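# Stand a lying gift box upright and open it

## Task

A closed gift box is lying on one of its sides on the table. Turn it so it rests on its bottom, then lift the lid, which is held closed by concealed magnets on its flap, until the lid is roughly upright or tipped back beyond upright.

## Robot and tools

Robot: two arms, left_arm (base near x +0.058, y +0.441, z 0 m) and right_arm (base near +0.065, -0.440, 0 m). right_arm carries a right hand, left_arm a mirrored left hand. Each hand has index, middle and ring fingers plus a thumb, hard plastic with rubber tips, and a rigid mast sticking out at the wrist on the palm side that can strike things.

Frames. Scene frame: origin at table-top height midway between the arms, +z up, +x out over the table, left_arm toward +y. Reported positions (m), quaternions (wxyz) and velocities (m/s, rad/s) use it. Pose offsets instead use the current Hand target's own axes: +z along the straightened fingers toward the tips, +y out of the palm face, +x across the palm away from the thumb on the right hand but toward the thumb on the left hand. The hand point sits just past the index/middle knuckles, in front of the palm side.

One row = 48 numbers, each in [-1, 1], always covering both arms: left dx, dy, dz, rx, ry, rz; left hand's 16 motor goals; left current_limit, speed; then the same 24 for the right arm. dx..rz are an offset, not a pose: measured from that arm's Hand target as it stood when the action or move began, along that target's axes; 1.0 equals 0.6 m or 180 degrees; rx, ry, rz form a single rotation vector. Within one action every row counts from that same start, and sending the same offset again moves further. Six zeros re-request the current Hand target. Orientation commands get clipped to 32 degrees from the measured orientation each step.

Hand numbers are absolute goals, scaled between each hinge's stops, in this order: index_mcp, index_abd, index_pip, index_dip, thumb_cmc, thumb_axl, thumb_mcp, thumb_ipl, middle_mcp, middle_abd, middle_pip, middle_dip, ring_mcp, ring_abd, ring_pip, ring_dip. Straight values: _mcp -0.75, _abd 0.00, _pip -0.58, _dip -0.70; thumb_cmc -0.71 (flat by the palm; +1 swings it in front), thumb_axl -0.68, thumb_mcp -0.23, thumb_ipl -0.17. Toward +1 the finger hinges curl toward the palm and _abd spreads away from the thumb. current_limit maps -1..+1 to 0..550 mA (never under 11 mA); speed sets motor goal speed at (speed + 1) / 2 of 8.5 rad/s. They start at +0.4 and -0.6 and persist. A 0 is a real goal: to leave a hand alone, echo its hand_goal, hand_current_limit and hand_speed.

Tools:
- execute_actions(actions, cameras): actions is a list of actions, each a list of up to 15 rows, one per 1/30 s step; a short action repeats its final row to fill 15 steps. An empty list returns state and all camera images.
- move(target, speed, blend, stop_force, zero, blocking, cameras): target is one 48-number row or up to 15 rows, all offsets from the same starting Hand targets; straight-line hand paths, at least 0.5 s, cut off at 10 s. speed in m/s, 0.002 to 3.6, default 0.25 (turn rate up to twice that in rad/s), one value or one per target. blend in m rounds corners of a list; 0 stops at each. stop_force 3 to 120 N ends an arm's path when its wrist sensor feels that much push against the motion; unreliable when the hand rotates; omit it when backing off a contact. zero (default true) re-zeros before the move. blocking=false returns early and cannot be combined with stop_force. Hand numbers should be identical across a list with stop_force. The result adds a move: line with the outcome (done, off_target, moving, held, fault) and limits (paced = pose clipped, held = steps withheld).
- wait(seconds 0 to 10, cameras): lets time pass holding the last commands.
- stop(cameras): brakes a running move.
- zoom_image(camera, region): camera is cam_left_wrist or cam_right_wrist; region [x0, y0, x1, y1] in pixels of its latest image, no more than 504 by 504.
- zero_wrist_force(arm): left_arm or right_arm; resets that sensor's zero.
- finished_scene(scene): ends the current scene, given its number; irreversible.

Cameras: cam_left_wrist and cam_right_wrist, fisheye 672x504, mounted on the wrists; images arrive only when requested or with an empty actions list.

Results: end_effector_position/quat and velocities per arm; Hand target (the last commanded pose, from which the next offsets count; the hand often rests a bit short of it, and any new command asks for it again); Joint positions and torques; Wrist force and torque in the hand's axes plus the peak since last shown; hand_goal, hand_measured, hand_current_ma and hand_state (moving, goal, blocked, overload). "within noise" means the arm is still.

Avoid: knocking the box or anything off the table; fast strikes and targets set past a firm contact (arms are stiff); net outside force near 150 N or wrist torque near 24.9 N m (other joints 133 N m), which freeze the arm for 10 s; arms or hands touching each other; paths passing close to an arm's own base; finger motors held at 495 mA or more for 5 s (they shut down); motors overheating to 85 °C from long stretched holds or pushing at unreachable poses.

Each tool is called after "Emit:" by a JSON object that holds its "method" and its "body".

## Session

Emit:
{"method": "execute_actions", "body": {"actions": []}}

Scene clock: 0.00 s.
left_arm: end_effector_position=(+0.4653, +0.5212, +0.2300) hand_goal=(-0.754, +0.000, -0.576, -0.696, -0.714, -0.678, -0.226, -0.168, -0.754, +0.000, -0.576, -0.696, -0.754, +0.000, -0.576, -0.696) hand_measured=(-0.754, +0.000, -0.576, -0.696, -0.714, -0.678, -0.226, -0.168, -0.754, +0.000, -0.576, -0.696, -0.754, +0.000, -0.576, -0.696) hand_current_ma=(+0, +0, +0, +0, +0, +0, +0, +0, +0, +0, +0, +0, +0, +0, +0, +0) hand_state=(goal, goal, goal, goal, goal, goal, goal, goal, goal, goal, goal, goal, goal, goal, goal, goal) hand_current_limit=0.40 hand_speed=-0.60 end_effector_quat_wxyz=(+0.000, +0.005, +1.000, +0.000) | right_arm: end_effector_position=(+0.4708, -0.5277, +0.2300) hand_goal=(-0.754, +0.000, -0.576, -0.696, -0.714, -0.678, -0.226, -0.168, -0.754, +0.000, -0.576, -0.696, -0.754, +0.000, -0.576, -0.696) hand_measured=(-0.754, +0.000, -0.576, -0.696, -0.714, -0.678, -0.226, -0.168, -0.754, +0.000, -0.576, -0.696, -0.754, +0.000, -0.576, -0.696) hand_current_ma=(+0, +0, +0, +0, +0, +0, +0, +0, +0, +0, +0, +0, +0, +0, +0, +0) hand_state=(goal, goal, goal, goal, goal, goal, goal, goal, goal, goal, goal, goal, goal, goal, goal, goal) hand_current_limit=0.40 hand_speed=-0.60 end_effector_quat_wxyz=(+0.000, +1.000, -0.003, +0.000)
Joint positions: left_arm=[3.458 -1.419 -2.042 -1.252 1.571 -1.255] | right_arm=[-0.316 -1.723 2.042 -1.89 -1.571 1.255]
Joint velocities: within noise
Joint torques (N m): no reading
Motor temperatures (°C): left_arm=[34 31 31 39 33 36] | right_arm=[28 39 29 32 35 36]
Wrist force (N): no reading
Wrist torque (N m): no reading
Wrist force, peak (N): no reading
Hand target: left_arm +0.4653, +0.5212, +0.2300; +0.000, +0.005, +1.000, +0.000 | right_arm +0.4708, -0.5277, +0.2300; +0.000, +1.000, -0.003, +0.000

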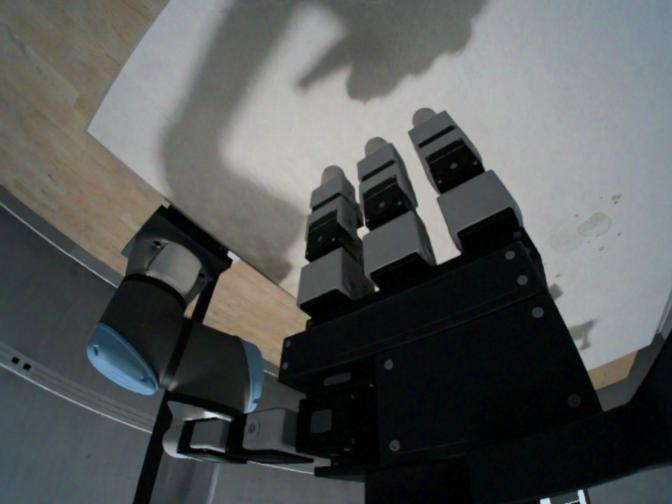

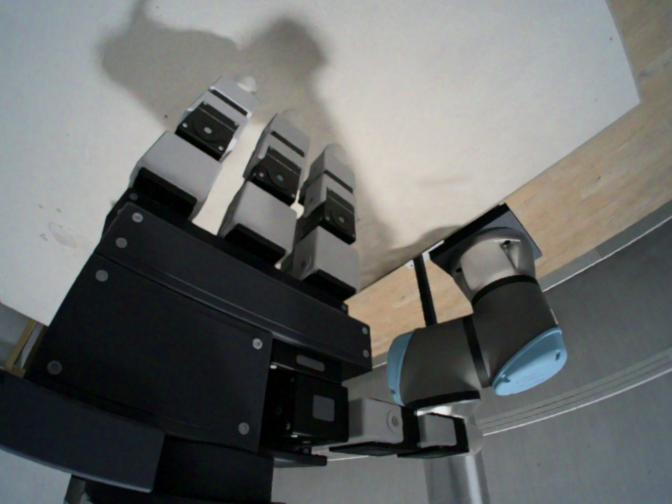

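Emit:
{"method": "move", "body": {"target": [0,0,-0.3,0,0,0.8,-0.754,0,-0.576,-0.696,-0.714,-0.678,-0.226,-0.168,-0.754,0,-0.576,-0.696,-0.754,0,-0.576,-0.696,0.4,-0.6,0,0,-0.3,0,0,-0.8,-0.754,0,-0.576,-0.696,-0.714,-0.678,-0.226,-0.168,-0.754,0,-0.576,-0.696,-0.754,0,-0.576,-0.696,0.4,-0.6], "speed": 0.6, "cameras": ["all"]}}

Scene clock: 21.97 s.
left_arm: end_effector_position=(+0.4653, +0.5212, +0.4100) hand_goal=(-0.754, +0.000, -0.576, -0.696, -0.714, -0.678, -0.226, -0.168, -0.754, +0.000, -0.576, -0.696, -0.754, +0.000, -0.576, -0.696) hand_measured=(-0.754, +0.000, -0.576, -0.696, -0.714, -0.678, -0.224, -0.168, -0.754, +0.000, -0.576, -0.696, -0.754, +0.000, -0.576, -0.696) hand_current_ma=(+0, +0, +0, +0, +0, +0, +1, +0, +0, +0, +0, +0, +0, +0, +0, +0) hand_state=(goal, goal, goal, goal, goal, goal, goal, goal, goal, goal, goal, goal, goal, goal, goal, goal) hand_current_limit=0.40 hand_speed=-0.60 end_effector_quat_wxyz=(+0.000, +0.953, +0.304, +0.000) | right_arm: end_effector_position=(+0.4708, -0.5277, +0.4100) hand_goal=(-0.754, +0.000, -0.576, -0.696, -0.714, -0.678, -0.226, -0.168, -0.754, +0.000, -0.576, -0.696, -0.754, +0.000, -0.576, -0.696) hand_measured=(-0.754, +0.000, -0.576, -0.696, -0.714, -0.678, -0.224, -0.168, -0.754, +0.000, -0.576, -0.696, -0.754, +0.000, -0.576, -0.696) hand_current_ma=(+2, +0, -2, +0, -1, +2, +9, +1, +2, +0, -2, +0, +2, +0, -2, +0) hand_state=(goal, goal, goal, goal, goal, goal, goal, goal, goal, goal, goal, goal, goal, goal, goal, goal) hand_current_limit=0.40 hand_speed=-0.60 end_effector_quat_wxyz=(+0.000, +0.312, +0.950, +0.000)
Joint positions: left_arm=[3.908 -1.226 -1.717 -1.768 1.571 1.709] | right_arm=[-0.767 -1.915 1.717 -1.373 -1.571 -1.709]
Joint torques (N m): left_arm=[14.41 0.56 32.24 0.15 -1.72 2.2] | right_arm=[-13.07 6.78 -29.24 -0.05 2.28 -0.49]
Wrist force (N): left_arm=[0.4 0.1 0.2] | right_arm=[0.0 0.1 -0.1]
Wrist torque (N m): left_arm=[0.03 -0.04 -0.02] | right_arm=[0.02 0.00 0.05]
Wrist force, peak (N): left_arm=[0.8 -0.2 -0.7] | right_arm=[0.0 -0.6 -0.7]
Hand target: left_arm +0.4653, +0.5212, +0.4100; +0.000, +0.953, +0.304, +0.000 | right_arm +0.4708, -0.5277, +0.4100; +0.000, +0.312, +0.950, +0.000
Off the commanded pose: left_arm 0.000 m, 0 deg | right_arm 0.000 m, 0 deg.
move: done
camera_calibration:
cam_left_wrist: T_world_to_cam=[[-0.999172, 0.0332176, -0.0234813, 0.42261], [0.00772029, 0.721589, 0.692278, -0.70644], [0.0399397, 0.691524, -0.721248, 0.0431118], [0, 0, 0, 1]] pos_world=[0.425993, 0.465909, 0.530071]
cam_right_wrist: T_world_to_cam=[[0.995319, 0.0962787, -0.00844624, -0.384736], [0.0702145, -0.660273, 0.747736, -0.737253], [0.0664143, -0.744829, -0.663942, -0.0283592], [0, 0, 0, 1]] pos_world=[0.436585, -0.470869, 0.529192]

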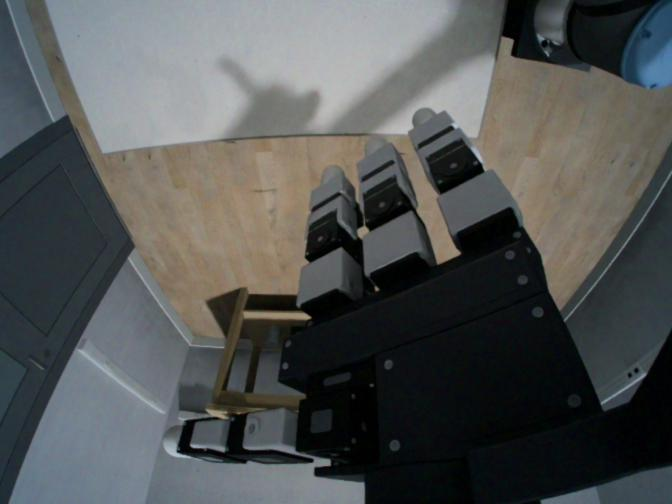

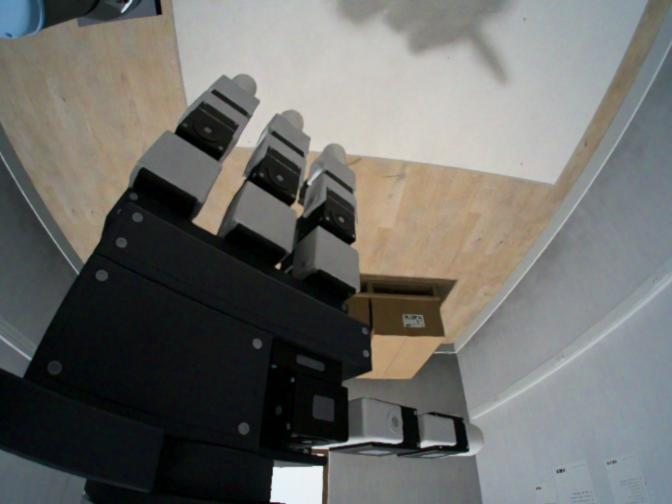

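Emit:
{"method": "move", "body": {"target": [0,0,0,-0.204,-0.145,0,-0.754,0,-0.576,-0.696,-0.714,-0.678,-0.226,-0.168,-0.754,0,-0.576,-0.696,-0.754,0,-0.576,-0.696,0.4,-0.6,0,0,0,-0.201,0.148,0,-0.754,0,-0.576,-0.696,-0.714,-0.678,-0.226,-0.168,-0.754,0,-0.576,-0.696,-0.754,0,-0.576,-0.696,0.4,-0.6], "speed": 0.6, "cameras": ["all"]}}

Scene clock: 47.63 s.
left_arm: end_effector_position=(+0.4653, +0.5212, +0.4100) hand_goal=(-0.754, +0.000, -0.576, -0.696, -0.714, -0.678, -0.226, -0.168, -0.754, +0.000, -0.576, -0.696, -0.754, +0.000, -0.576, -0.696) hand_measured=(-0.756, +0.000, -0.576, -0.696, -0.716, -0.678, -0.224, -0.168, -0.756, +0.000, -0.576, -0.696, -0.756, +0.000, -0.576, -0.696) hand_current_ma=(+0, +0, +0, +0, -1, +0, +1, +0, -1, +0, +0, +0, +0, +0, +0, +0) hand_state=(goal, goal, goal, goal, goal, goal, goal, goal, goal, goal, goal, goal, goal, goal, goal, goal) hand_current_limit=0.40 hand_speed=-0.60 end_effector_quat_wxyz=(+0.365, +0.880, +0.281, -0.116) | right_arm: end_effector_position=(+0.4709, -0.5277, +0.4100) hand_goal=(-0.754, +0.000, -0.576, -0.696, -0.714, -0.678, -0.226, -0.168, -0.754, +0.000, -0.576, -0.696, -0.754, +0.000, -0.576, -0.696) hand_measured=(-0.756, +0.000, -0.576, -0.696, -0.716, -0.678, -0.224, -0.168, -0.756, +0.000, -0.576, -0.696, -0.756, +0.000, -0.576, -0.696) hand_current_ma=(-7, +0, -2, +0, -8, +2, +9, +1, -6, +0, -2, +0, -6, +0, -2, +0) hand_state=(goal, goal, goal, goal, goal, goal, goal, goal, goal, goal, goal, goal, goal, goal, goal, goal) hand_current_limit=0.40 hand_speed=-0.60 end_effector_quat_wxyz=(-0.119, +0.288, +0.878, +0.363)
Joint positions: left_arm=[4.153 -1.46 -1.651 -2.301 1.179 2.098] | right_arm=[-1.007 -1.677 1.643 -0.836 -1.188 -2.091]
Joint torques (N m): left_arm=[14.52 8.59 16.87 -1.59 -2.34 1.95] | right_arm=[-13.33 -4.47 -15.81 1.65 3.05 -0.93]
Wrist force (N): left_arm=[-0.9 -0.3 -0.8] | right_arm=[1.1 -0.1 0.0]
Wrist torque (N m): left_arm=[0.19 0.17 -0.04] | right_arm=[0.10 -0.18 0.19]
Wrist force, peak (N): left_arm=[-1.1 -0.3 -0.8] | right_arm=[1.4 0.2 0.0]
Hand target: left_arm +0.4653, +0.5212, +0.4100; +0.365, +0.880, +0.281, -0.117 | right_arm +0.4708, -0.5277, +0.4100; -0.119, +0.288, +0.878, +0.363
Off the commanded pose: left_arm 0.000 m, 0 deg | right_arm 0.000 m, 0 deg.
move: done
camera_calibration:
cam_left_wrist: T_world_to_cam=[[-0.999174, 0.00717401, -0.0399988, 0.442936], [0.00801714, 0.999748, -0.0209585, -0.559144], [0.0398383, -0.0212619, -0.99898, 0.528638], [0, 0, 0, 1]] pos_world=[0.425993, 0.567066, 0.534096]
cam_right_wrist: T_world_to_cam=[[0.995304, 0.0743613, 0.0619726, -0.425158], [0.0704165, -0.99549, 0.0635772, -0.633718], [0.0664208, -0.0589147, -0.996051, 0.46975], [0, 0, 0, 1]] pos_world=[0.436584, -0.571569, 0.534534]

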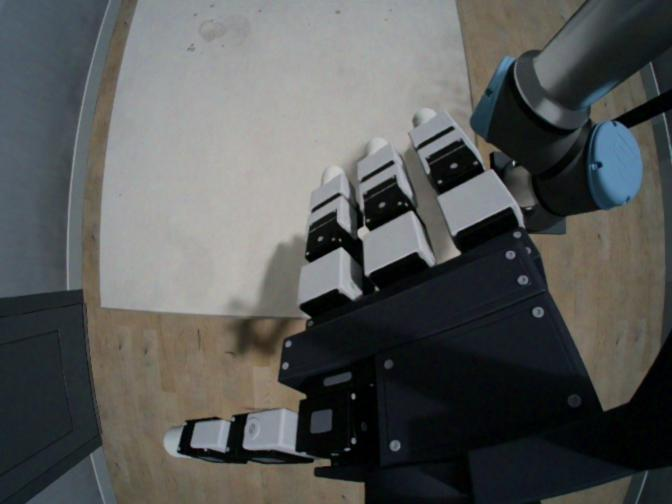

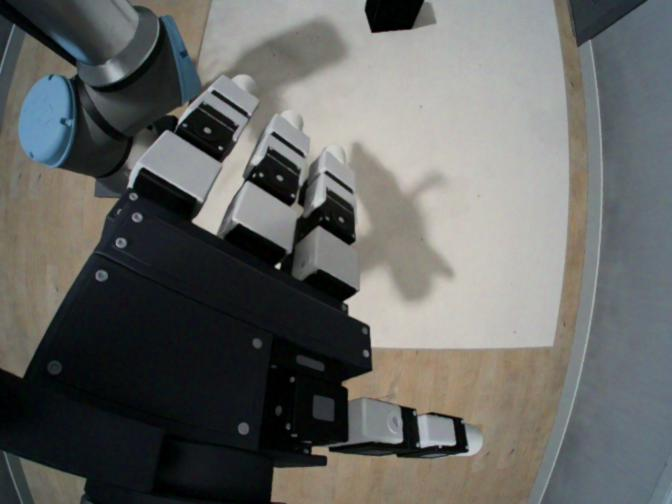

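Emit:
{"method": "move", "body": {"target": [-0.082,0.115,0.141,-0.09,-0.064,0,-0.754,0,-0.576,-0.696,-0.714,-0.678,-0.226,-0.168,-0.754,0,-0.576,-0.696,-0.754,0,-0.576,-0.696,0.4,-0.6,0.084,0.114,0.141,-0.09,0.066,0,-0.754,0,-0.576,-0.696,-0.714,-0.678,-0.226,-0.168,-0.754,0,-0.576,-0.696,-0.754,0,-0.576,-0.696,0.4,-0.6], "speed": 0.5, "cameras": ["all"]}}

Scene clock: 67.10 s.
left_arm: end_effector_position=(+0.4650, +0.4016, +0.4102) hand_goal=(-0.754, +0.000, -0.576, -0.696, -0.714, -0.678, -0.226, -0.168, -0.754, +0.000, -0.576, -0.696, -0.754, +0.000, -0.576, -0.696) hand_measured=(-0.758, +0.000, -0.576, -0.696, -0.718, -0.678, -0.224, -0.168, -0.758, +0.000, -0.576, -0.696, -0.758, +0.000, -0.576, -0.696) hand_current_ma=(-1, +0, +0, +0, -1, +0, +1, +0, -2, +0, +0, +0, -1, +0, +0, +0) hand_state=(goal, goal, goal, goal, goal, goal, goal, goal, goal, goal, goal, goal, goal, goal, goal, goal) hand_current_limit=0.40 hand_speed=-0.60 end_effector_quat_wxyz=(+0.511, +0.804, +0.256, -0.163) | right_arm: end_effector_position=(+0.4707, -0.4080, +0.4101) hand_goal=(-0.754, +0.000, -0.576, -0.696, -0.714, -0.678, -0.226, -0.168, -0.754, +0.000, -0.576, -0.696, -0.754, +0.000, -0.576, -0.696) hand_measured=(-0.758, +0.000, -0.576, -0.696, -0.718, -0.678, -0.224, -0.168, -0.758, +0.000, -0.576, -0.696, -0.758, +0.000, -0.576, -0.696) hand_current_ma=(-15, +0, -2, +0, -14, +2, +9, +1, -12, +0, -2, +0, -12, +0, -2, +0) hand_state=(goal, goal, goal, goal, goal, goal, goal, goal, goal, goal, goal, goal, goal, goal, goal, goal) hand_current_limit=0.40 hand_speed=-0.60 end_effector_quat_wxyz=(-0.167, +0.263, +0.801, +0.510)
Joint positions: left_arm=[4.018 -1.392 -1.849 -2.491 0.944 2.177] | right_arm=[-0.875 -1.746 1.844 -0.642 -0.956 -2.172]
Joint torques (N m): left_arm=[-14.46 17.51 15.99 -2.09 -2.25 2.05] | right_arm=[10.09 -28.15 -15.93 2.43 3.22 -0.93]
Wrist force (N): left_arm=[-1.0 -0.6 -0.6] | right_arm=[2.1 -0.2 0.3]
Wrist torque (N m): left_arm=[0.25 0.19 -0.08] | right_arm=[0.10 -0.41 0.30]
Wrist force, peak (N): left_arm=[-0.7 -1.1 -2.0] | right_arm=[2.0 -0.1 1.2]
Hand target: left_arm +0.4651, +0.4015, +0.4102; +0.511, +0.804, +0.256, -0.163 | right_arm +0.4708, -0.4078, +0.4101; -0.168, +0.263, +0.801, +0.511
Off the commanded pose: left_arm 0.000 m, 0 deg | right_arm 0.000 m, 0 deg.
move: done
camera_calibration:
cam_left_wrist: T_world_to_cam=[[-0.999185, -0.00666557, -0.0398065, 0.449042], [0.00811623, 0.932938, -0.359946, -0.273764], [0.0395362, -0.359976, -0.932124, 0.635017], [0, 0, 0, 1]] pos_world=[0.425792, 0.486989, 0.511249]
cam_right_wrist: T_world_to_cam=[[0.995306, 0.0481521, 0.0839435, -0.453618], [0.0701073, -0.956715, -0.282457, -0.356674], [0.0667091, 0.287016, -0.9556, 0.601262], [0, 0, 0, 1]] pos_world=[0.436384, -0.491965, 0.5119]

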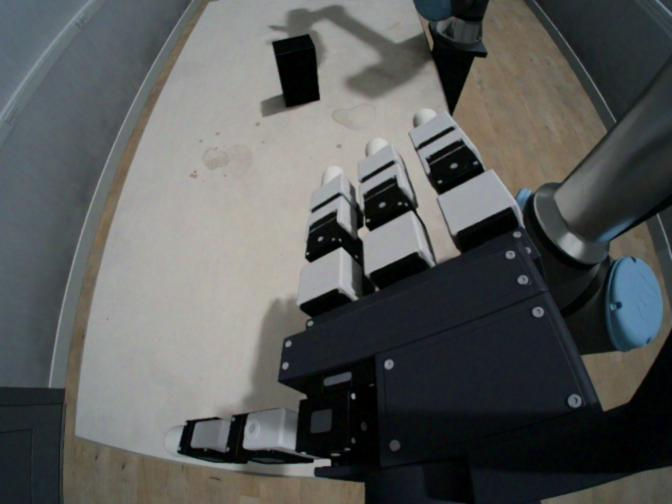

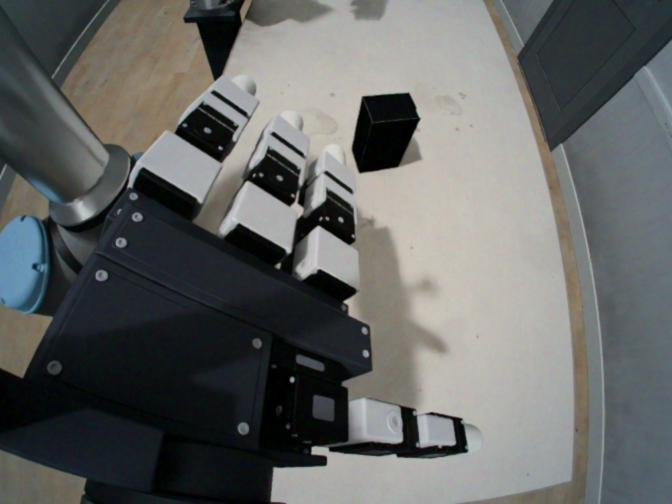

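Emit:
{"method": "zoom_image", "body": {"camera": "cam_right_wrist", "region": [320, 70, 450, 190]}}

Emit:
{"method": "zoom_image", "body": {"camera": "cam_left_wrist", "region": [240, 20, 350, 120]}}

Scaled by 3.877 from the camera's 672x504 image, which has a finer 960x720 frame.

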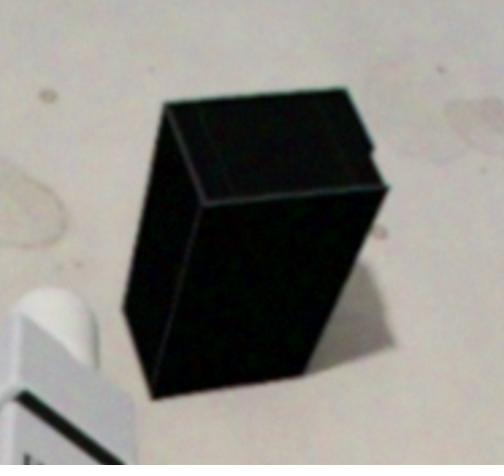

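Scaled by 4.582 from the camera's 672x504 image, which has a finer 960x720 frame.

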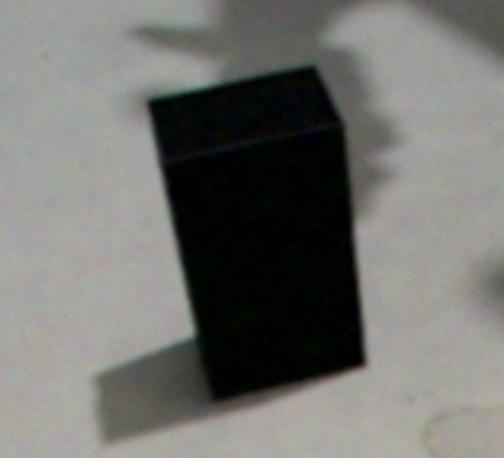

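Emit:
{"method": "move", "body": {"target": [0,0,0,0,0,0,-0.754,0,-0.576,-0.696,-0.714,-0.678,-0.226,-0.168,-0.754,0,-0.576,-0.696,-0.754,0,-0.576,-0.696,0.4,-0.6,0.1,0.024,0.404,0,0,0,-0.754,0,-0.576,-0.696,-0.714,-0.678,-0.226,-0.168,-0.754,0,-0.576,-0.696,-0.754,0,-0.576,-0.696,0.4,-0.6], "speed": 0.4, "cameras": ["cam_right_wrist"]}}

Emit:
{"method": "zoom_image", "body": {"camera": "cam_right_wrist", "region": [380, 60, 620, 300]}}

Scene clock: 109.50 s.
left_arm: end_effector_position=(+0.4651, +0.4015, +0.4102) hand_goal=(-0.754, +0.000, -0.576, -0.696, -0.714, -0.678, -0.226, -0.168, -0.754, +0.000, -0.576, -0.696, -0.754, +0.000, -0.576, -0.696) hand_measured=(-0.758, +0.000, -0.576, -0.696, -0.718, -0.678, -0.224, -0.168, -0.758, +0.000, -0.576, -0.696, -0.758, +0.000, -0.576, -0.696) hand_current_ma=(-1, +0, +0, +0, -1, +0, +1, +0, -2, +0, +0, +0, -1, +0, +0, +0) hand_state=(goal, goal, goal, goal, goal, goal, goal, goal, goal, goal, goal, goal, goal, goal, goal, goal) hand_current_limit=0.40 hand_speed=-0.60 end_effector_quat_wxyz=(+0.511, +0.804, +0.256, -0.163) | right_arm: end_effector_position=(+0.4310, -0.1682, +0.3505) hand_goal=(-0.754, +0.000, -0.576, -0.696, -0.714, -0.678, -0.226, -0.168, -0.754, +0.000, -0.576, -0.696, -0.754, +0.000, -0.576, -0.696) hand_measured=(-0.758, +0.000, -0.576, -0.696, -0.718, -0.678, -0.224, -0.168, -0.758, +0.000, -0.576, -0.696, -0.758, +0.000, -0.576, -0.696) hand_current_ma=(-16, +0, -2, +0, -15, +2, +9, +1, -13, +0, -2, +0, -13, +0, -2, +0) hand_state=(goal, goal, goal, goal, goal, goal, goal, goal, goal, goal, goal, goal, goal, goal, goal, goal) hand_current_limit=0.40 hand_speed=-0.60 end_effector_quat_wxyz=(-0.168, +0.263, +0.801, +0.511)
Joint positions: left_arm=[4.017 -1.392 -1.85 -2.491 0.943 2.177] | right_arm=[-0.318 -2.051 2.271 -1.191 -0.537 -1.609]
Joint torques (N m): left_arm=[-13.67 17.12 16.73 -2.07 -2.34 1.92] | right_arm=[10.43 -16.16 -15.78 -3.6 3.84 1.67]
Wrist force (N): left_arm=[-1.0 -0.6 -0.9] | right_arm=[1.8 0.2 -0.1]
Wrist torque (N m): left_arm=[0.27 0.19 -0.09] | right_arm=[0.16 -0.34 0.13]
Wrist force, peak (N): left_arm=[-1.2 -0.6 -0.8] | right_arm=[2.7 -0.5 1.1]
Hand target: left_arm +0.4651, +0.4015, +0.4102; +0.511, +0.804, +0.256, -0.163 | right_arm +0.4311, -0.1681, +0.3505; -0.168, +0.263, +0.801, +0.511
Off the commanded pose: left_arm 0.000 m, 0 deg | right_arm 0.000 m, 0 deg.
move: done
camera_calibration:
cam_right_wrist: T_world_to_cam=[[0.995299, 0.0482037, 0.0840023, -0.420645], [0.0702093, -0.956558, -0.282963, -0.141202], [0.0667132, 0.287531, -0.955445, 0.478122], [0, 0, 0, 1]] pos_world=[0.396684, -0.252266, 0.4522]
Images, in order (width x height): cam_right_wrist 672x504.

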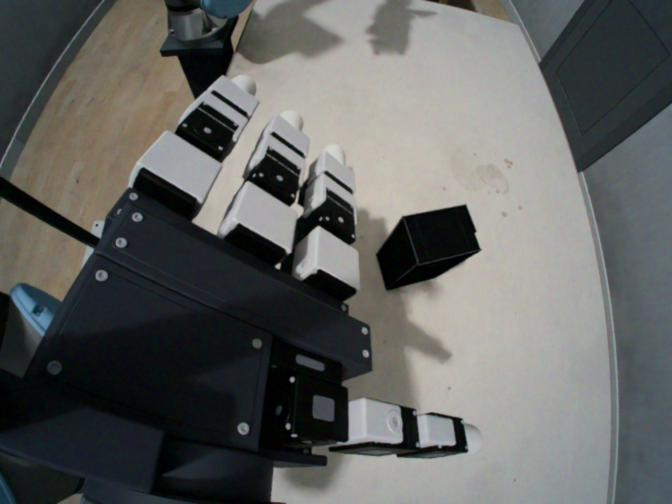

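Scaled by 2.100 from the camera's 672x504 image, which has a finer 960x720 frame.

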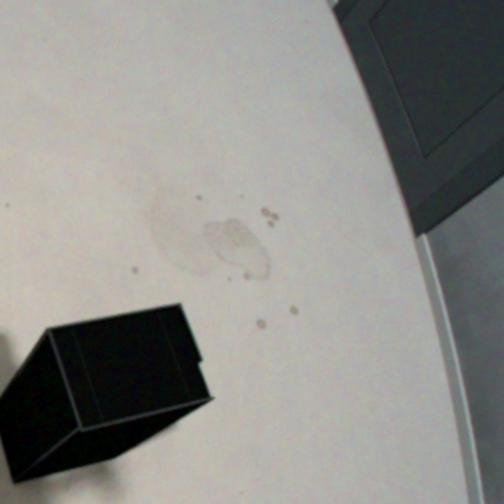

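Emit:
{"method": "zoom_image", "body": {"camera": "cam_right_wrist", "region": [370, 195, 490, 300]}}

Scaled by 4.200 from the camera's 672x504 image, which has a finer 960x720 frame.

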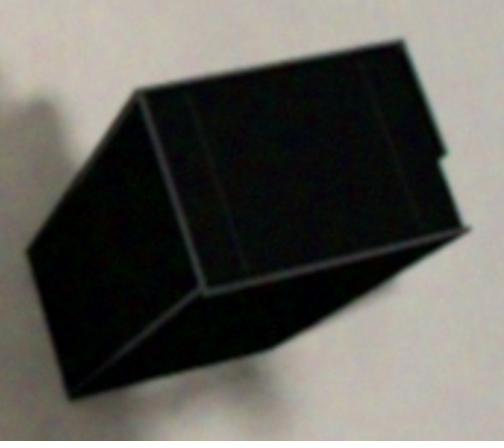

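Emit:
{"method": "move", "body": {"target": [[0.041,0.121,0.593,-0.0265,0.0815,0.1556,-0.754,0,-0.576,-0.696,-0.714,-0.678,-0.226,-0.168,-0.754,0,-0.576,-0.696,-0.754,0,-0.576,-0.696,0.4,-0.6,-0.29,0.098,-0.199,0.027,0.0823,-0.2405,-0.754,0,-0.576,-0.696,-0.714,-0.678,-0.226,-0.168,-0.754,0,-0.576,-0.696,-0.754,0,-0.576,-0.696,0.4,-0.6],[0.069,0.082,0.741,-0.0265,0.0815,0.1556,-0.754,0,-0.576,-0.696,-0.714,-0.678,-0.226,-0.168,-0.754,0,-0.576,-0.696,-0.754,0,-0.576,-0.696,0.4,-0.6,-0.377,-0.019,-0.08,0.027,0.0823,-0.2405,-0.754,0,-0.576,-0.696,-0.714,-0.678,-0.226,-0.168,-0.754,0,-0.576,-0.696,-0.754,0,-0.576,-0.696,0.4,-0.6]], "speed": [0.3,0.15], "cameras": ["all"]}}

Scene clock: 200.93 s.
left_arm: end_effector_position=(+0.5271, -0.0080, +0.2365) hand_goal=(-0.754, +0.000, -0.576, -0.696, -0.714, -0.678, -0.226, -0.168, -0.754, +0.000, -0.576, -0.696, -0.754, +0.000, -0.576, -0.696) hand_measured=(-0.760, +0.000, -0.576, -0.696, -0.720, -0.678, -0.224, -0.168, -0.760, +0.000, -0.576, -0.696, -0.760, +0.000, -0.576, -0.696) hand_current_ma=(-2, +0, +0, +0, -2, +0, +1, +0, -3, +0, +0, +0, -2, +0, +0, +0) hand_state=(goal, goal, goal, goal, goal, goal, goal, goal, goal, goal, goal, goal, goal, goal, goal, goal) hand_current_limit=0.40 hand_speed=-0.60 end_effector_quat_wxyz=(+0.532, +0.834, +0.124, +0.078) | right_arm: end_effector_position=(+0.6065, -0.2722, +0.2410) hand_goal=(-0.754, +0.000, -0.576, -0.696, -0.714, -0.678, -0.226, -0.168, -0.754, +0.000, -0.576, -0.696, -0.754, +0.000, -0.576, -0.696) hand_measured=(-0.760, +0.000, -0.576, -0.696, -0.720, -0.678, -0.224, -0.168, -0.760, +0.000, -0.576, -0.696, -0.760, +0.000, -0.576, -0.696) hand_current_ma=(-24, +0, -2, +0, -23, +2, +9, +1, -19, +0, -2, +0, -19, +0, -2, +0) hand_state=(goal, goal, goal, goal, goal, goal, goal, goal, goal, goal, goal, goal, goal, goal, goal, goal) hand_current_limit=0.40 hand_speed=-0.60 end_effector_quat_wxyz=(-0.078, -0.124, +0.834, +0.532)
Joint positions: left_arm=[2.93 -2.033 -2.264 0.398 0.663 0.64] | right_arm=[-0.342 -1.122 1.675 -1.215 -0.757 -2.627]
Joint torques (N m): left_arm=[-14.26 22.15 18.57 4.52 0.7 -1.62] | right_arm=[11.12 -26.31 -12.91 -2.93 3.38 1.62]
Wrist force (N): left_arm=[-0.8 -0.7 -1.0] | right_arm=[1.0 0.7 0.5]
Wrist torque (N m): left_arm=[0.29 0.04 -0.09] | right_arm=[0.21 -0.15 0.15]
Wrist force, peak (N): left_arm=[-1.1 -0.6 -2.1] | right_arm=[2.7 -0.1 0.3]
Hand target: left_arm +0.5271, -0.0081, +0.2364; +0.532, +0.834, +0.124, +0.078 | right_arm +0.6065, -0.2722, +0.2409; -0.078, -0.124, +0.834, +0.532
Off the commanded pose: left_arm 0.000 m, 0 deg | right_arm 0.000 m, 0 deg.
move: done
camera_calibration:
cam_left_wrist: T_world_to_cam=[[-0.829602, -0.00596451, -0.558323, 0.534597], [0.152531, 0.959487, -0.236893, -0.0595394], [0.537117, -0.281688, -0.795083, 0.029126], [0, 0, 0, 1]] pos_world=[0.43694, 0.0685204, 0.307531]
cam_right_wrist: T_world_to_cam=[[0.628106, 0.492467, 0.602462, -0.36245], [0.685022, -0.717203, -0.127921, -0.629069], [0.36909, 0.493048, -0.78783, 0.223924], [0, 0, 0, 1]] pos_world=[0.575935, -0.383081, 0.314305]

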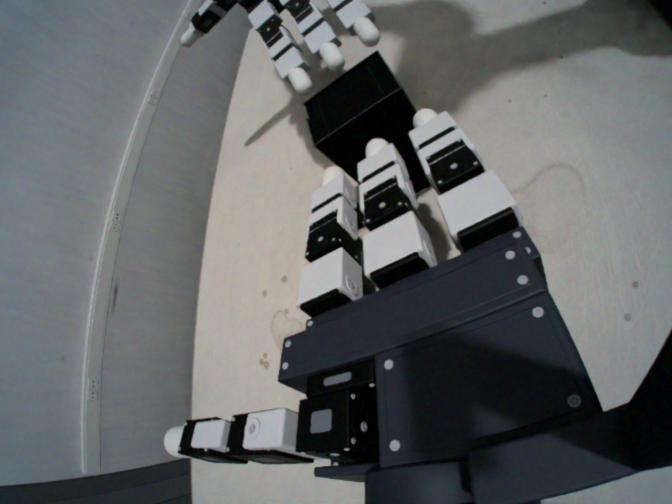

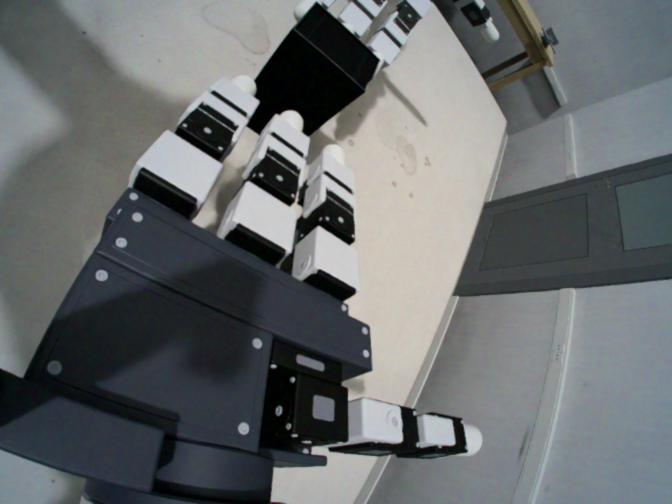

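Emit:
{"method": "zoom_image", "body": {"camera": "cam_right_wrist", "region": [230, 0, 440, 160]}}

Emit:
{"method": "zoom_image", "body": {"camera": "cam_left_wrist", "region": [270, 0, 470, 200]}}

Scaled by 2.400 from the camera's 672x504 image, which has a finer 960x720 frame.

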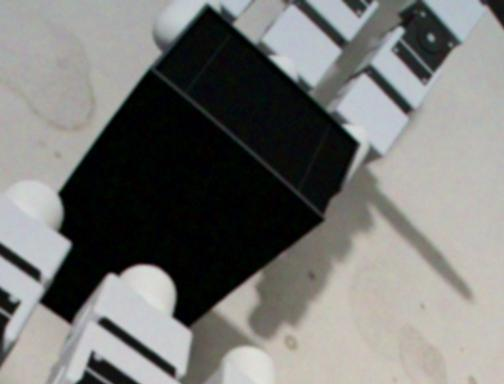

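Scaled by 2.520 from the camera's 672x504 image, which has a finer 960x720 frame.

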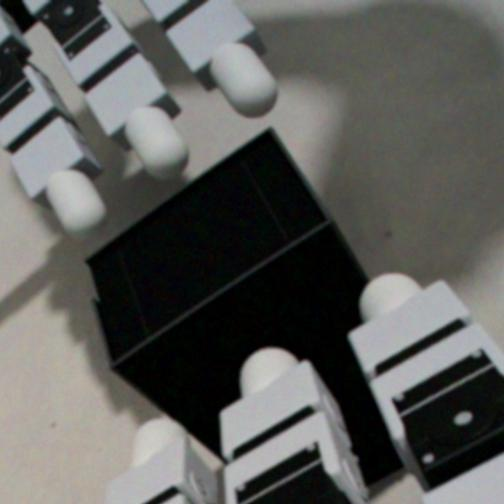

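Emit:
{"method": "move", "body": {"target": [[0,0.0085,0.0181,0,0,0,-0.754,0,-0.576,-0.696,-0.714,-0.678,-0.226,-0.168,-0.754,0,-0.576,-0.696,-0.754,0,-0.576,-0.696,0.4,-0.6,0,0.0207,0.0639,0,0,0,-0.754,0,-0.576,-0.696,-0.714,-0.678,-0.226,-0.168,-0.754,0,-0.576,-0.696,-0.754,0,-0.576,-0.696,0.4,-0.6],[0,-0.0261,-0.0217,0,0,0,-0.754,0,-0.576,-0.696,-0.714,-0.678,-0.226,-0.168,-0.754,0,-0.576,-0.696,-0.754,0,-0.576,-0.696,0.4,-0.6,0,0.0638,0.1051,0,0,0,-0.754,0,-0.576,-0.696,-0.714,-0.678,-0.226,-0.168,-0.754,0,-0.576,-0.696,-0.754,0,-0.576,-0.696,0.4,-0.6],[0,-0.07,-0.0512,0,0,0,-0.754,0,-0.576,-0.696,-0.714,-0.678,-0.226,-0.168,-0.754,0,-0.576,-0.696,-0.754,0,-0.576,-0.696,0.4,-0.6,0,0.0947,0.1559,0,0,0,-0.754,0,-0.576,-0.696,-0.714,-0.678,-0.226,-0.168,-0.754,0,-0.576,-0.696,-0.754,0,-0.576,-0.696,0.4,-0.6],[0,-0.0861,-0.0583,0,0,0,-0.754,0,-0.576,-0.696,-0.714,-0.678,-0.226,-0.168,-0.754,0,-0.576,-0.696,-0.754,0,-0.576,-0.696,0.4,-0.6,0,0.1021,0.1745,0,0,0,-0.754,0,-0.576,-0.696,-0.714,-0.678,-0.226,-0.168,-0.754,0,-0.576,-0.696,-0.754,0,-0.576,-0.696,0.4,-0.6]], "speed": 0.04, "stop_force": 12, "cameras": ["all"]}}

Scene clock: 250.97 s.
left_arm: end_effector_position=(+0.5115, +0.0431, +0.2044) hand_goal=(-0.754, +0.000, -0.576, -0.696, -0.714, -0.678, -0.226, -0.168, -0.754, +0.000, -0.576, -0.696, -0.754, +0.000, -0.576, -0.696) hand_measured=(-0.760, +0.000, -0.576, -0.696, -0.720, -0.678, -0.224, -0.168, -0.762, +0.000, -0.576, -0.696, -0.760, +0.000, -0.576, -0.696) hand_current_ma=(-2, +0, +0, +0, -2, +0, +1, +0, -5, +0, +0, +0, -3, +0, +0, +0) hand_state=(goal, goal, goal, goal, goal, goal, goal, goal, goal, goal, goal, goal, goal, goal, goal, goal) hand_current_limit=0.40 hand_speed=-0.60 end_effector_quat_wxyz=(+0.532, +0.834, +0.124, +0.078) | right_arm: end_effector_position=(+0.5715, -0.1566, +0.2522) hand_goal=(-0.754, +0.000, -0.576, -0.696, -0.714, -0.678, -0.226, -0.168, -0.754, +0.000, -0.576, -0.696, -0.754, +0.000, -0.576, -0.696) hand_measured=(-0.760, +0.000, -0.576, -0.696, -0.720, -0.678, -0.224, -0.168, -0.760, +0.000, -0.576, -0.696, -0.760, +0.000, -0.576, -0.696) hand_current_ma=(-24, +0, -2, +0, -23, +2, +9, +1, -17, +0, +1, +0, -19, +0, -2, +0) hand_state=(goal, goal, goal, goal, goal, goal, goal, goal, goal, goal, goal, goal, goal, goal, goal, goal) hand_current_limit=0.40 hand_speed=-0.60 end_effector_quat_wxyz=(-0.078, -0.124, +0.834, +0.532)
Joint positions: left_arm=[3.052 -2.051 -2.395 0.424 0.58 0.792] | right_arm=[-0.158 -1.223 1.823 -1.413 -0.62 -2.432]
Joint torques (N m): left_arm=[14.49 19.72 2.06 4.17 -2.96 2.16] | right_arm=[11.44 -50.57 -12.71 -3.3 3.69 1.63]
Wrist force (N): left_arm=[-0.9 -0.3 -0.8] | right_arm=[1.5 0.7 0.7]
Wrist torque (N m): left_arm=[0.33 0.06 -0.15] | right_arm=[0.20 -0.24 0.22]
Wrist force, peak (N): left_arm=[-0.8 -0.4 -1.7] | right_arm=[1.5 0.8 0.9]
Hand target: left_arm +0.5115, +0.0431, +0.2044; +0.532, +0.834, +0.124, +0.078 | right_arm +0.5715, -0.1566, +0.2522; -0.078, -0.124, +0.834, +0.532
Off the commanded pose: left_arm 0.000 m, 0 deg | right_arm 0.000 m, 0 deg.
move: done
camera_calibration:
cam_left_wrist: T_world_to_cam=[[-0.829557, -0.00598732, -0.558389, 0.504124], [0.152523, 0.959492, -0.236881, -0.113906], [0.537188, -0.281674, -0.79504, 0.0263075], [0, 0, 0, 1]] pos_world=[0.421441, 0.11972, 0.275431]
cam_right_wrist: T_world_to_cam=[[0.628183, 0.492387, 0.602445, -0.404202], [0.684951, -0.717259, -0.127989, -0.520706], [0.369089, 0.493046, -0.787831, 0.18867], [0, 0, 0, 1]] pos_world=[0.540935, -0.267481, 0.325505]

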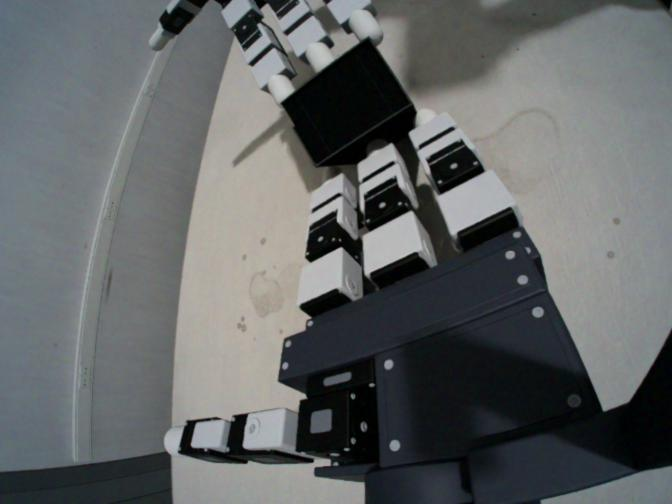

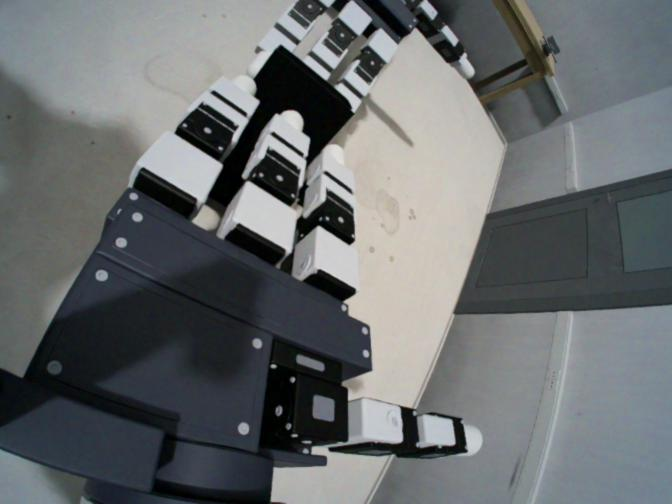

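Emit:
{"method": "move", "body": {"target": [[0,-0.0367,-0.0156,0,0,0,-0.754,0,-0.576,-0.696,-0.714,-0.678,-0.226,-0.168,-0.754,0,-0.576,-0.696,-0.754,0,-0.576,-0.696,0.4,-0.6,0,-0.0125,-0.086,0,0,0,-0.754,0,-0.576,-0.696,-0.714,-0.678,-0.226,-0.168,-0.754,0,-0.576,-0.696,-0.754,0,-0.576,-0.696,0.4,-0.6],[0,-0.0908,-0.0282,0,0,0,-0.754,0,-0.576,-0.696,-0.714,-0.678,-0.226,-0.168,-0.754,0,-0.576,-0.696,-0.754,0,-0.576,-0.696,0.4,-0.6,0,-0.025,-0.172,0,0,0,-0.754,0,-0.576,-0.696,-0.714,-0.678,-0.226,-0.168,-0.754,0,-0.576,-0.696,-0.754,0,-0.576,-0.696,0.4,-0.6],[0,-0.1296,-0.0303,0,0,0,-0.754,0,-0.576,-0.696,-0.714,-0.678,-0.226,-0.168,-0.754,0,-0.576,-0.696,-0.754,0,-0.576,-0.696,0.4,-0.6,0,-0.025,-0.172,0,0,0,-0.754,0,-0.576,-0.696,-0.714,-0.678,-0.226,-0.168,-0.754,0,-0.576,-0.696,-0.754,0,-0.576,-0.696,0.4,-0.6]], "speed": 0.04, "cameras": ["all"], "blend": 0.004}}

Scene clock: 274.07 s.
left_arm: end_effector_position=(+0.4972, +0.0903, +0.1417) hand_goal=(-0.754, +0.000, -0.576, -0.696, -0.714, -0.678, -0.226, -0.168, -0.754, +0.000, -0.576, -0.696, -0.754, +0.000, -0.576, -0.696) hand_measured=(-0.762, +0.000, -0.578, -0.696, -0.720, -0.678, -0.224, -0.168, -0.764, +0.000, -0.578, -0.696, -0.762, +0.000, -0.578, -0.696) hand_current_ma=(-5, +0, +0, +0, -2, +0, +1, +0, -6, +0, +0, +0, -5, +0, +0, +0) hand_state=(goal, goal, goal, goal, goal, goal, goal, goal, goal, goal, goal, goal, goal, goal, goal, goal) hand_current_limit=0.40 hand_speed=-0.60 end_effector_quat_wxyz=(+0.532, +0.834, +0.124, +0.078) | right_arm: end_effector_position=(+0.6004, -0.2522, +0.2822) hand_goal=(-0.754, +0.000, -0.576, -0.696, -0.714, -0.678, -0.226, -0.168, -0.754, +0.000, -0.576, -0.696, -0.754, +0.000, -0.576, -0.696) hand_measured=(-0.760, +0.000, -0.576, -0.696, -0.720, -0.678, -0.224, -0.168, -0.760, +0.000, -0.576, -0.696, -0.760, +0.000, -0.576, -0.696) hand_current_ma=(-24, +0, -2, +0, -23, +2, +9, +1, -18, +0, +1, +0, -19, +0, -2, +0) hand_state=(goal, goal, goal, goal, goal, goal, goal, goal, goal, goal, goal, goal, goal, goal, goal, goal) hand_current_limit=0.40 hand_speed=-0.60 end_effector_quat_wxyz=(-0.078, -0.124, +0.834, +0.532)
Joint positions: left_arm=[3.181 -2.204 -2.497 0.501 0.506 0.999] | right_arm=[-0.312 -1.189 1.658 -1.151 -0.734 -2.6]
Joint torques (N m): left_arm=[14.94 19.69 -3.68 4.47 -3.29 2] | right_arm=[-13.36 -23.22 -25.62 1.82 -1.22 -0.8]
Wrist force (N): left_arm=[-0.8 -0.6 -0.5] | right_arm=[1.2 0.7 0.5]
Wrist torque (N m): left_arm=[0.32 0.03 -0.18] | right_arm=[0.20 -0.16 0.30]
Wrist force, peak (N): left_arm=[-1.1 -0.5 -0.9] | right_arm=[1.5 0.9 1.2]
Hand target: left_arm +0.4972, +0.0903, +0.1416; +0.532, +0.834, +0.124, +0.078 | right_arm +0.6004, -0.2522, +0.2822; -0.078, -0.124, +0.834, +0.532
Off the commanded pose: left_arm 0.000 m, 0 deg | right_arm 0.000 m, 0 deg.
move: done
camera_calibration:
cam_left_wrist: T_world_to_cam=[[-0.829557, -0.00598732, -0.558389, 0.457532], [0.152523, 0.959492, -0.236881, -0.171769], [0.537188, -0.281674, -0.79504, -0.00259285], [0, 0, 0, 1]] pos_world=[0.407141, 0.16682, 0.212731]
cam_right_wrist: T_world_to_cam=[[0.628183, 0.492387, 0.602445, -0.393357], [0.684951, -0.717259, -0.127989, -0.605232], [0.369089, 0.493046, -0.787831, 0.248774], [0, 0, 0, 1]] pos_world=[0.569835, -0.363081, 0.355505]

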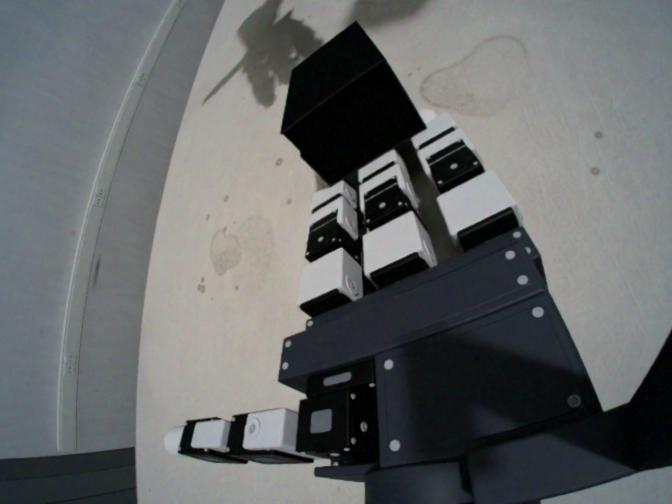

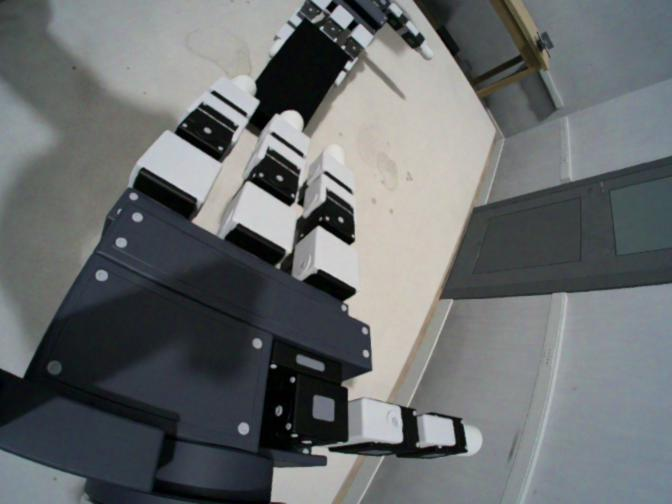

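Emit:
{"method": "move", "body": {"target": [[0,-0.019,0.0015,0,0,0,-0.754,0,-0.576,-0.696,-0.714,-0.678,-0.226,-0.168,-0.754,0,-0.576,-0.696,-0.754,0,-0.576,-0.696,0.4,-0.6,0,0,0,0,0,0,-0.754,0,-0.576,-0.696,-0.714,-0.678,-0.226,-0.168,-0.754,0,-0.576,-0.696,-0.754,0,-0.576,-0.696,0.4,-0.6]], "speed": 0.015, "stop_force": 5}}

Emit:
{"method": "move", "body": {"target": [[0,-0.0267,-0.0566,0,0,0,-0.754,0,-0.576,-0.696,-0.714,-0.678,-0.226,-0.168,-0.754,0,-0.576,-0.696,-0.754,0,-0.576,-0.696,0.4,-0.6,0,0,0,0,0,0,-0.754,0,-0.576,-0.696,-0.714,-0.678,-0.226,-0.168,-0.754,0,-0.576,-0.696,-0.754,0,-0.576,-0.696,0.4,-0.6]], "speed": 0.012, "cameras": ["all"]}}

Scene clock: 288.07 s.
left_arm: end_effector_position=(+0.4960, +0.0942, +0.1309) hand_goal=(-0.754, +0.000, -0.576, -0.696, -0.714, -0.678, -0.226, -0.168, -0.754, +0.000, -0.576, -0.696, -0.754, +0.000, -0.576, -0.696) hand_measured=(-0.762, +0.000, -0.578, -0.696, -0.720, -0.678, -0.224, -0.168, -0.764, +0.000, -0.578, -0.696, -0.762, +0.000, -0.578, -0.696) hand_current_ma=(-5, +0, +0, +0, -2, +0, +1, +0, -6, +0, +0, +0, -5, +0, +0, +0) hand_state=(goal, goal, goal, goal, goal, goal, goal, goal, goal, goal, goal, goal, goal, goal, goal, goal) hand_current_limit=0.40 hand_speed=-0.60 end_effector_quat_wxyz=(+0.532, +0.834, +0.124, +0.078) | right_arm: end_effector_position=(+0.6004, -0.2522, +0.2822) hand_goal=(-0.754, +0.000, -0.576, -0.696, -0.714, -0.678, -0.226, -0.168, -0.754, +0.000, -0.576, -0.696, -0.754, +0.000, -0.576, -0.696) hand_measured=(-0.760, +0.000, -0.576, -0.696, -0.720, -0.678, -0.224, -0.168, -0.760, +0.000, -0.576, -0.696, -0.760, +0.000, -0.576, -0.696) hand_current_ma=(-24, +0, -2, +0, -23, +2, +9, +1, -18, +0, +1, +0, -19, +0, -2, +0) hand_state=(goal, goal, goal, goal, goal, goal, goal, goal, goal, goal, goal, goal, goal, goal, goal, goal) hand_current_limit=0.40 hand_speed=-0.60 end_effector_quat_wxyz=(-0.078, -0.124, +0.834, +0.532)
Joint positions: left_arm=[3.193 -2.241 -2.5 0.522 0.5 1.02] | right_arm=[-0.312 -1.189 1.658 -1.151 -0.734 -2.6]
Joint torques (N m): left_arm=[14.22 21.8 -3.79 4.44 -3.42 2.12] | right_arm=[-13.13 -22.95 -25.73 1.9 -1.18 -0.75]
Wrist force (N): left_arm=[-0.8 -0.7 -0.5] | right_arm=[1.2 0.9 0.4]
Wrist torque (N m): left_arm=[0.32 0.04 -0.18] | right_arm=[0.24 -0.16 0.31]
Wrist force, peak (N): left_arm=[-1.2 -0.5 -0.8] | right_arm=[1.4 0.7 0.6]
Hand target: left_arm +0.4960, +0.0942, +0.1309; +0.532, +0.834, +0.124, +0.078 | right_arm +0.6004, -0.2522, +0.2822; -0.078, -0.124, +0.834, +0.532
Off the commanded pose: left_arm 0.000 m, 0 deg | right_arm 0.000 m, 0 deg.
move: done

Scene clock: 291.73 s.
left_arm: end_effector_position=(+0.4851, +0.1300, +0.1307) hand_goal=(-0.754, +0.000, -0.576, -0.696, -0.714, -0.678, -0.226, -0.168, -0.754, +0.000, -0.576, -0.696, -0.754, +0.000, -0.576, -0.696) hand_measured=(-0.762, +0.000, -0.578, -0.696, -0.720, -0.678, -0.224, -0.168, -0.764, +0.000, -0.578, -0.696, -0.764, +0.000, -0.578, -0.696) hand_current_ma=(-5, +0, +0, +0, -2, +0, +1, +0, -6, +0, +0, +0, -6, +0, -1, +0) hand_state=(goal, goal, goal, goal, goal, goal, goal, goal, goal, goal, goal, goal, goal, goal, goal, goal) hand_current_limit=0.40 hand_speed=-0.60 end_effector_quat_wxyz=(+0.532, +0.834, +0.124, +0.078) | right_arm: end_effector_position=(+0.6004, -0.2522, +0.2822) hand_goal=(-0.754, +0.000, -0.576, -0.696, -0.714, -0.678, -0.226, -0.168, -0.754, +0.000, -0.576, -0.696, -0.754, +0.000, -0.576, -0.696) hand_measured=(-0.760, +0.000, -0.576, -0.696, -0.720, -0.678, -0.224, -0.168, -0.760, +0.000, -0.576, -0.696, -0.760, +0.000, -0.576, -0.696) hand_current_ma=(-24, +0, -2, +0, -23, +2, +9, +1, -18, +0, +1, +0, -19, +0, -2, +0) hand_state=(goal, goal, goal, goal, goal, goal, goal, goal, goal, goal, goal, goal, goal, goal, goal, goal) hand_current_limit=0.40 hand_speed=-0.60 end_effector_quat_wxyz=(-0.078, -0.124, +0.834, +0.532)
Joint positions: left_arm=[3.304 -2.17 -2.586 0.338 0.457 1.244] | right_arm=[-0.312 -1.189 1.658 -1.151 -0.734 -2.6]
Joint torques (N m): left_arm=[14.39 29.83 -4.45 0.45 -3.6 1.95] | right_arm=[-13.14 -23.45 -25.39 1.76 -1.3 -0.83]
Wrist force (N): left_arm=[-0.9 -0.8 -0.6] | right_arm=[1.2 0.8 0.4]
Wrist torque (N m): left_arm=[0.34 0.05 -0.16] | right_arm=[0.22 -0.16 0.31]
Wrist force, peak (N): left_arm=[-0.9 -0.9 -0.8] | right_arm=[1.3 1.1 0.4]
Hand target: left_arm +0.4851, +0.1301, +0.1307; +0.532, +0.834, +0.124, +0.078 | right_arm +0.6004, -0.2522, +0.2822; -0.078, -0.124, +0.834, +0.532
Off the commanded pose: left_arm 0.000 m, 0 deg | right_arm 0.000 m, 0 deg.
move: done
camera_calibration:
cam_left_wrist: T_world_to_cam=[[-0.829533, -0.00614327, -0.558424, 0.44162], [0.1524, 0.959495, -0.236945, -0.210656], [0.537261, -0.281658, -0.794997, 0.00633134], [0, 0, 0, 1]] pos_world=[0.395041, 0.20662, 0.201731]
cam_right_wrist: T_world_to_cam=[[0.628183, 0.492387, 0.602445, -0.393357], [0.684951, -0.717259, -0.127989, -0.605232], [0.369089, 0.493046, -0.787831, 0.248774], [0, 0, 0, 1]] pos_world=[0.569835, -0.363081, 0.355505]

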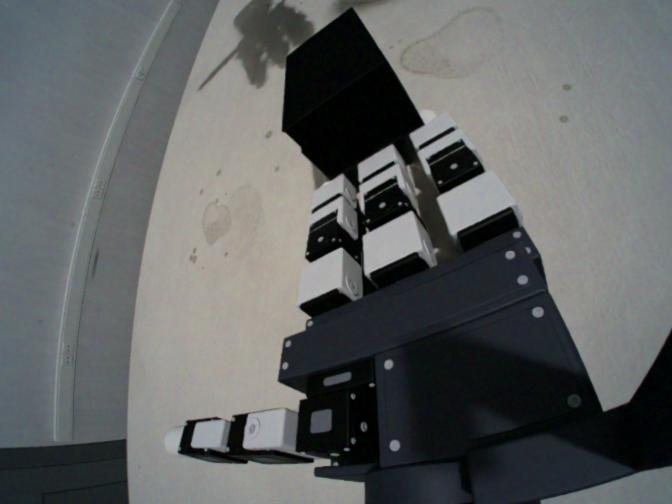

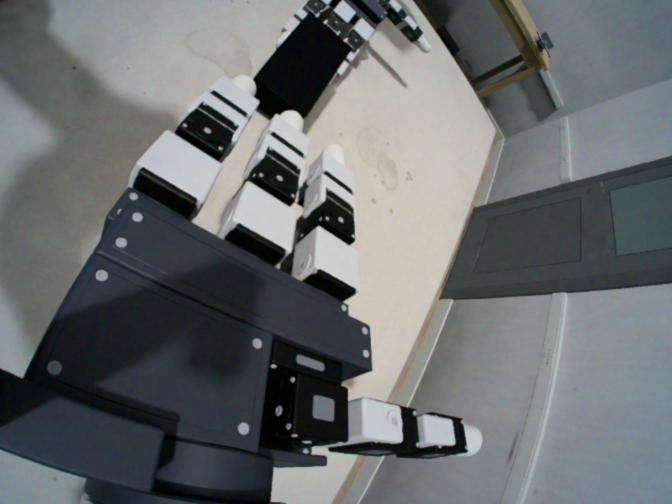

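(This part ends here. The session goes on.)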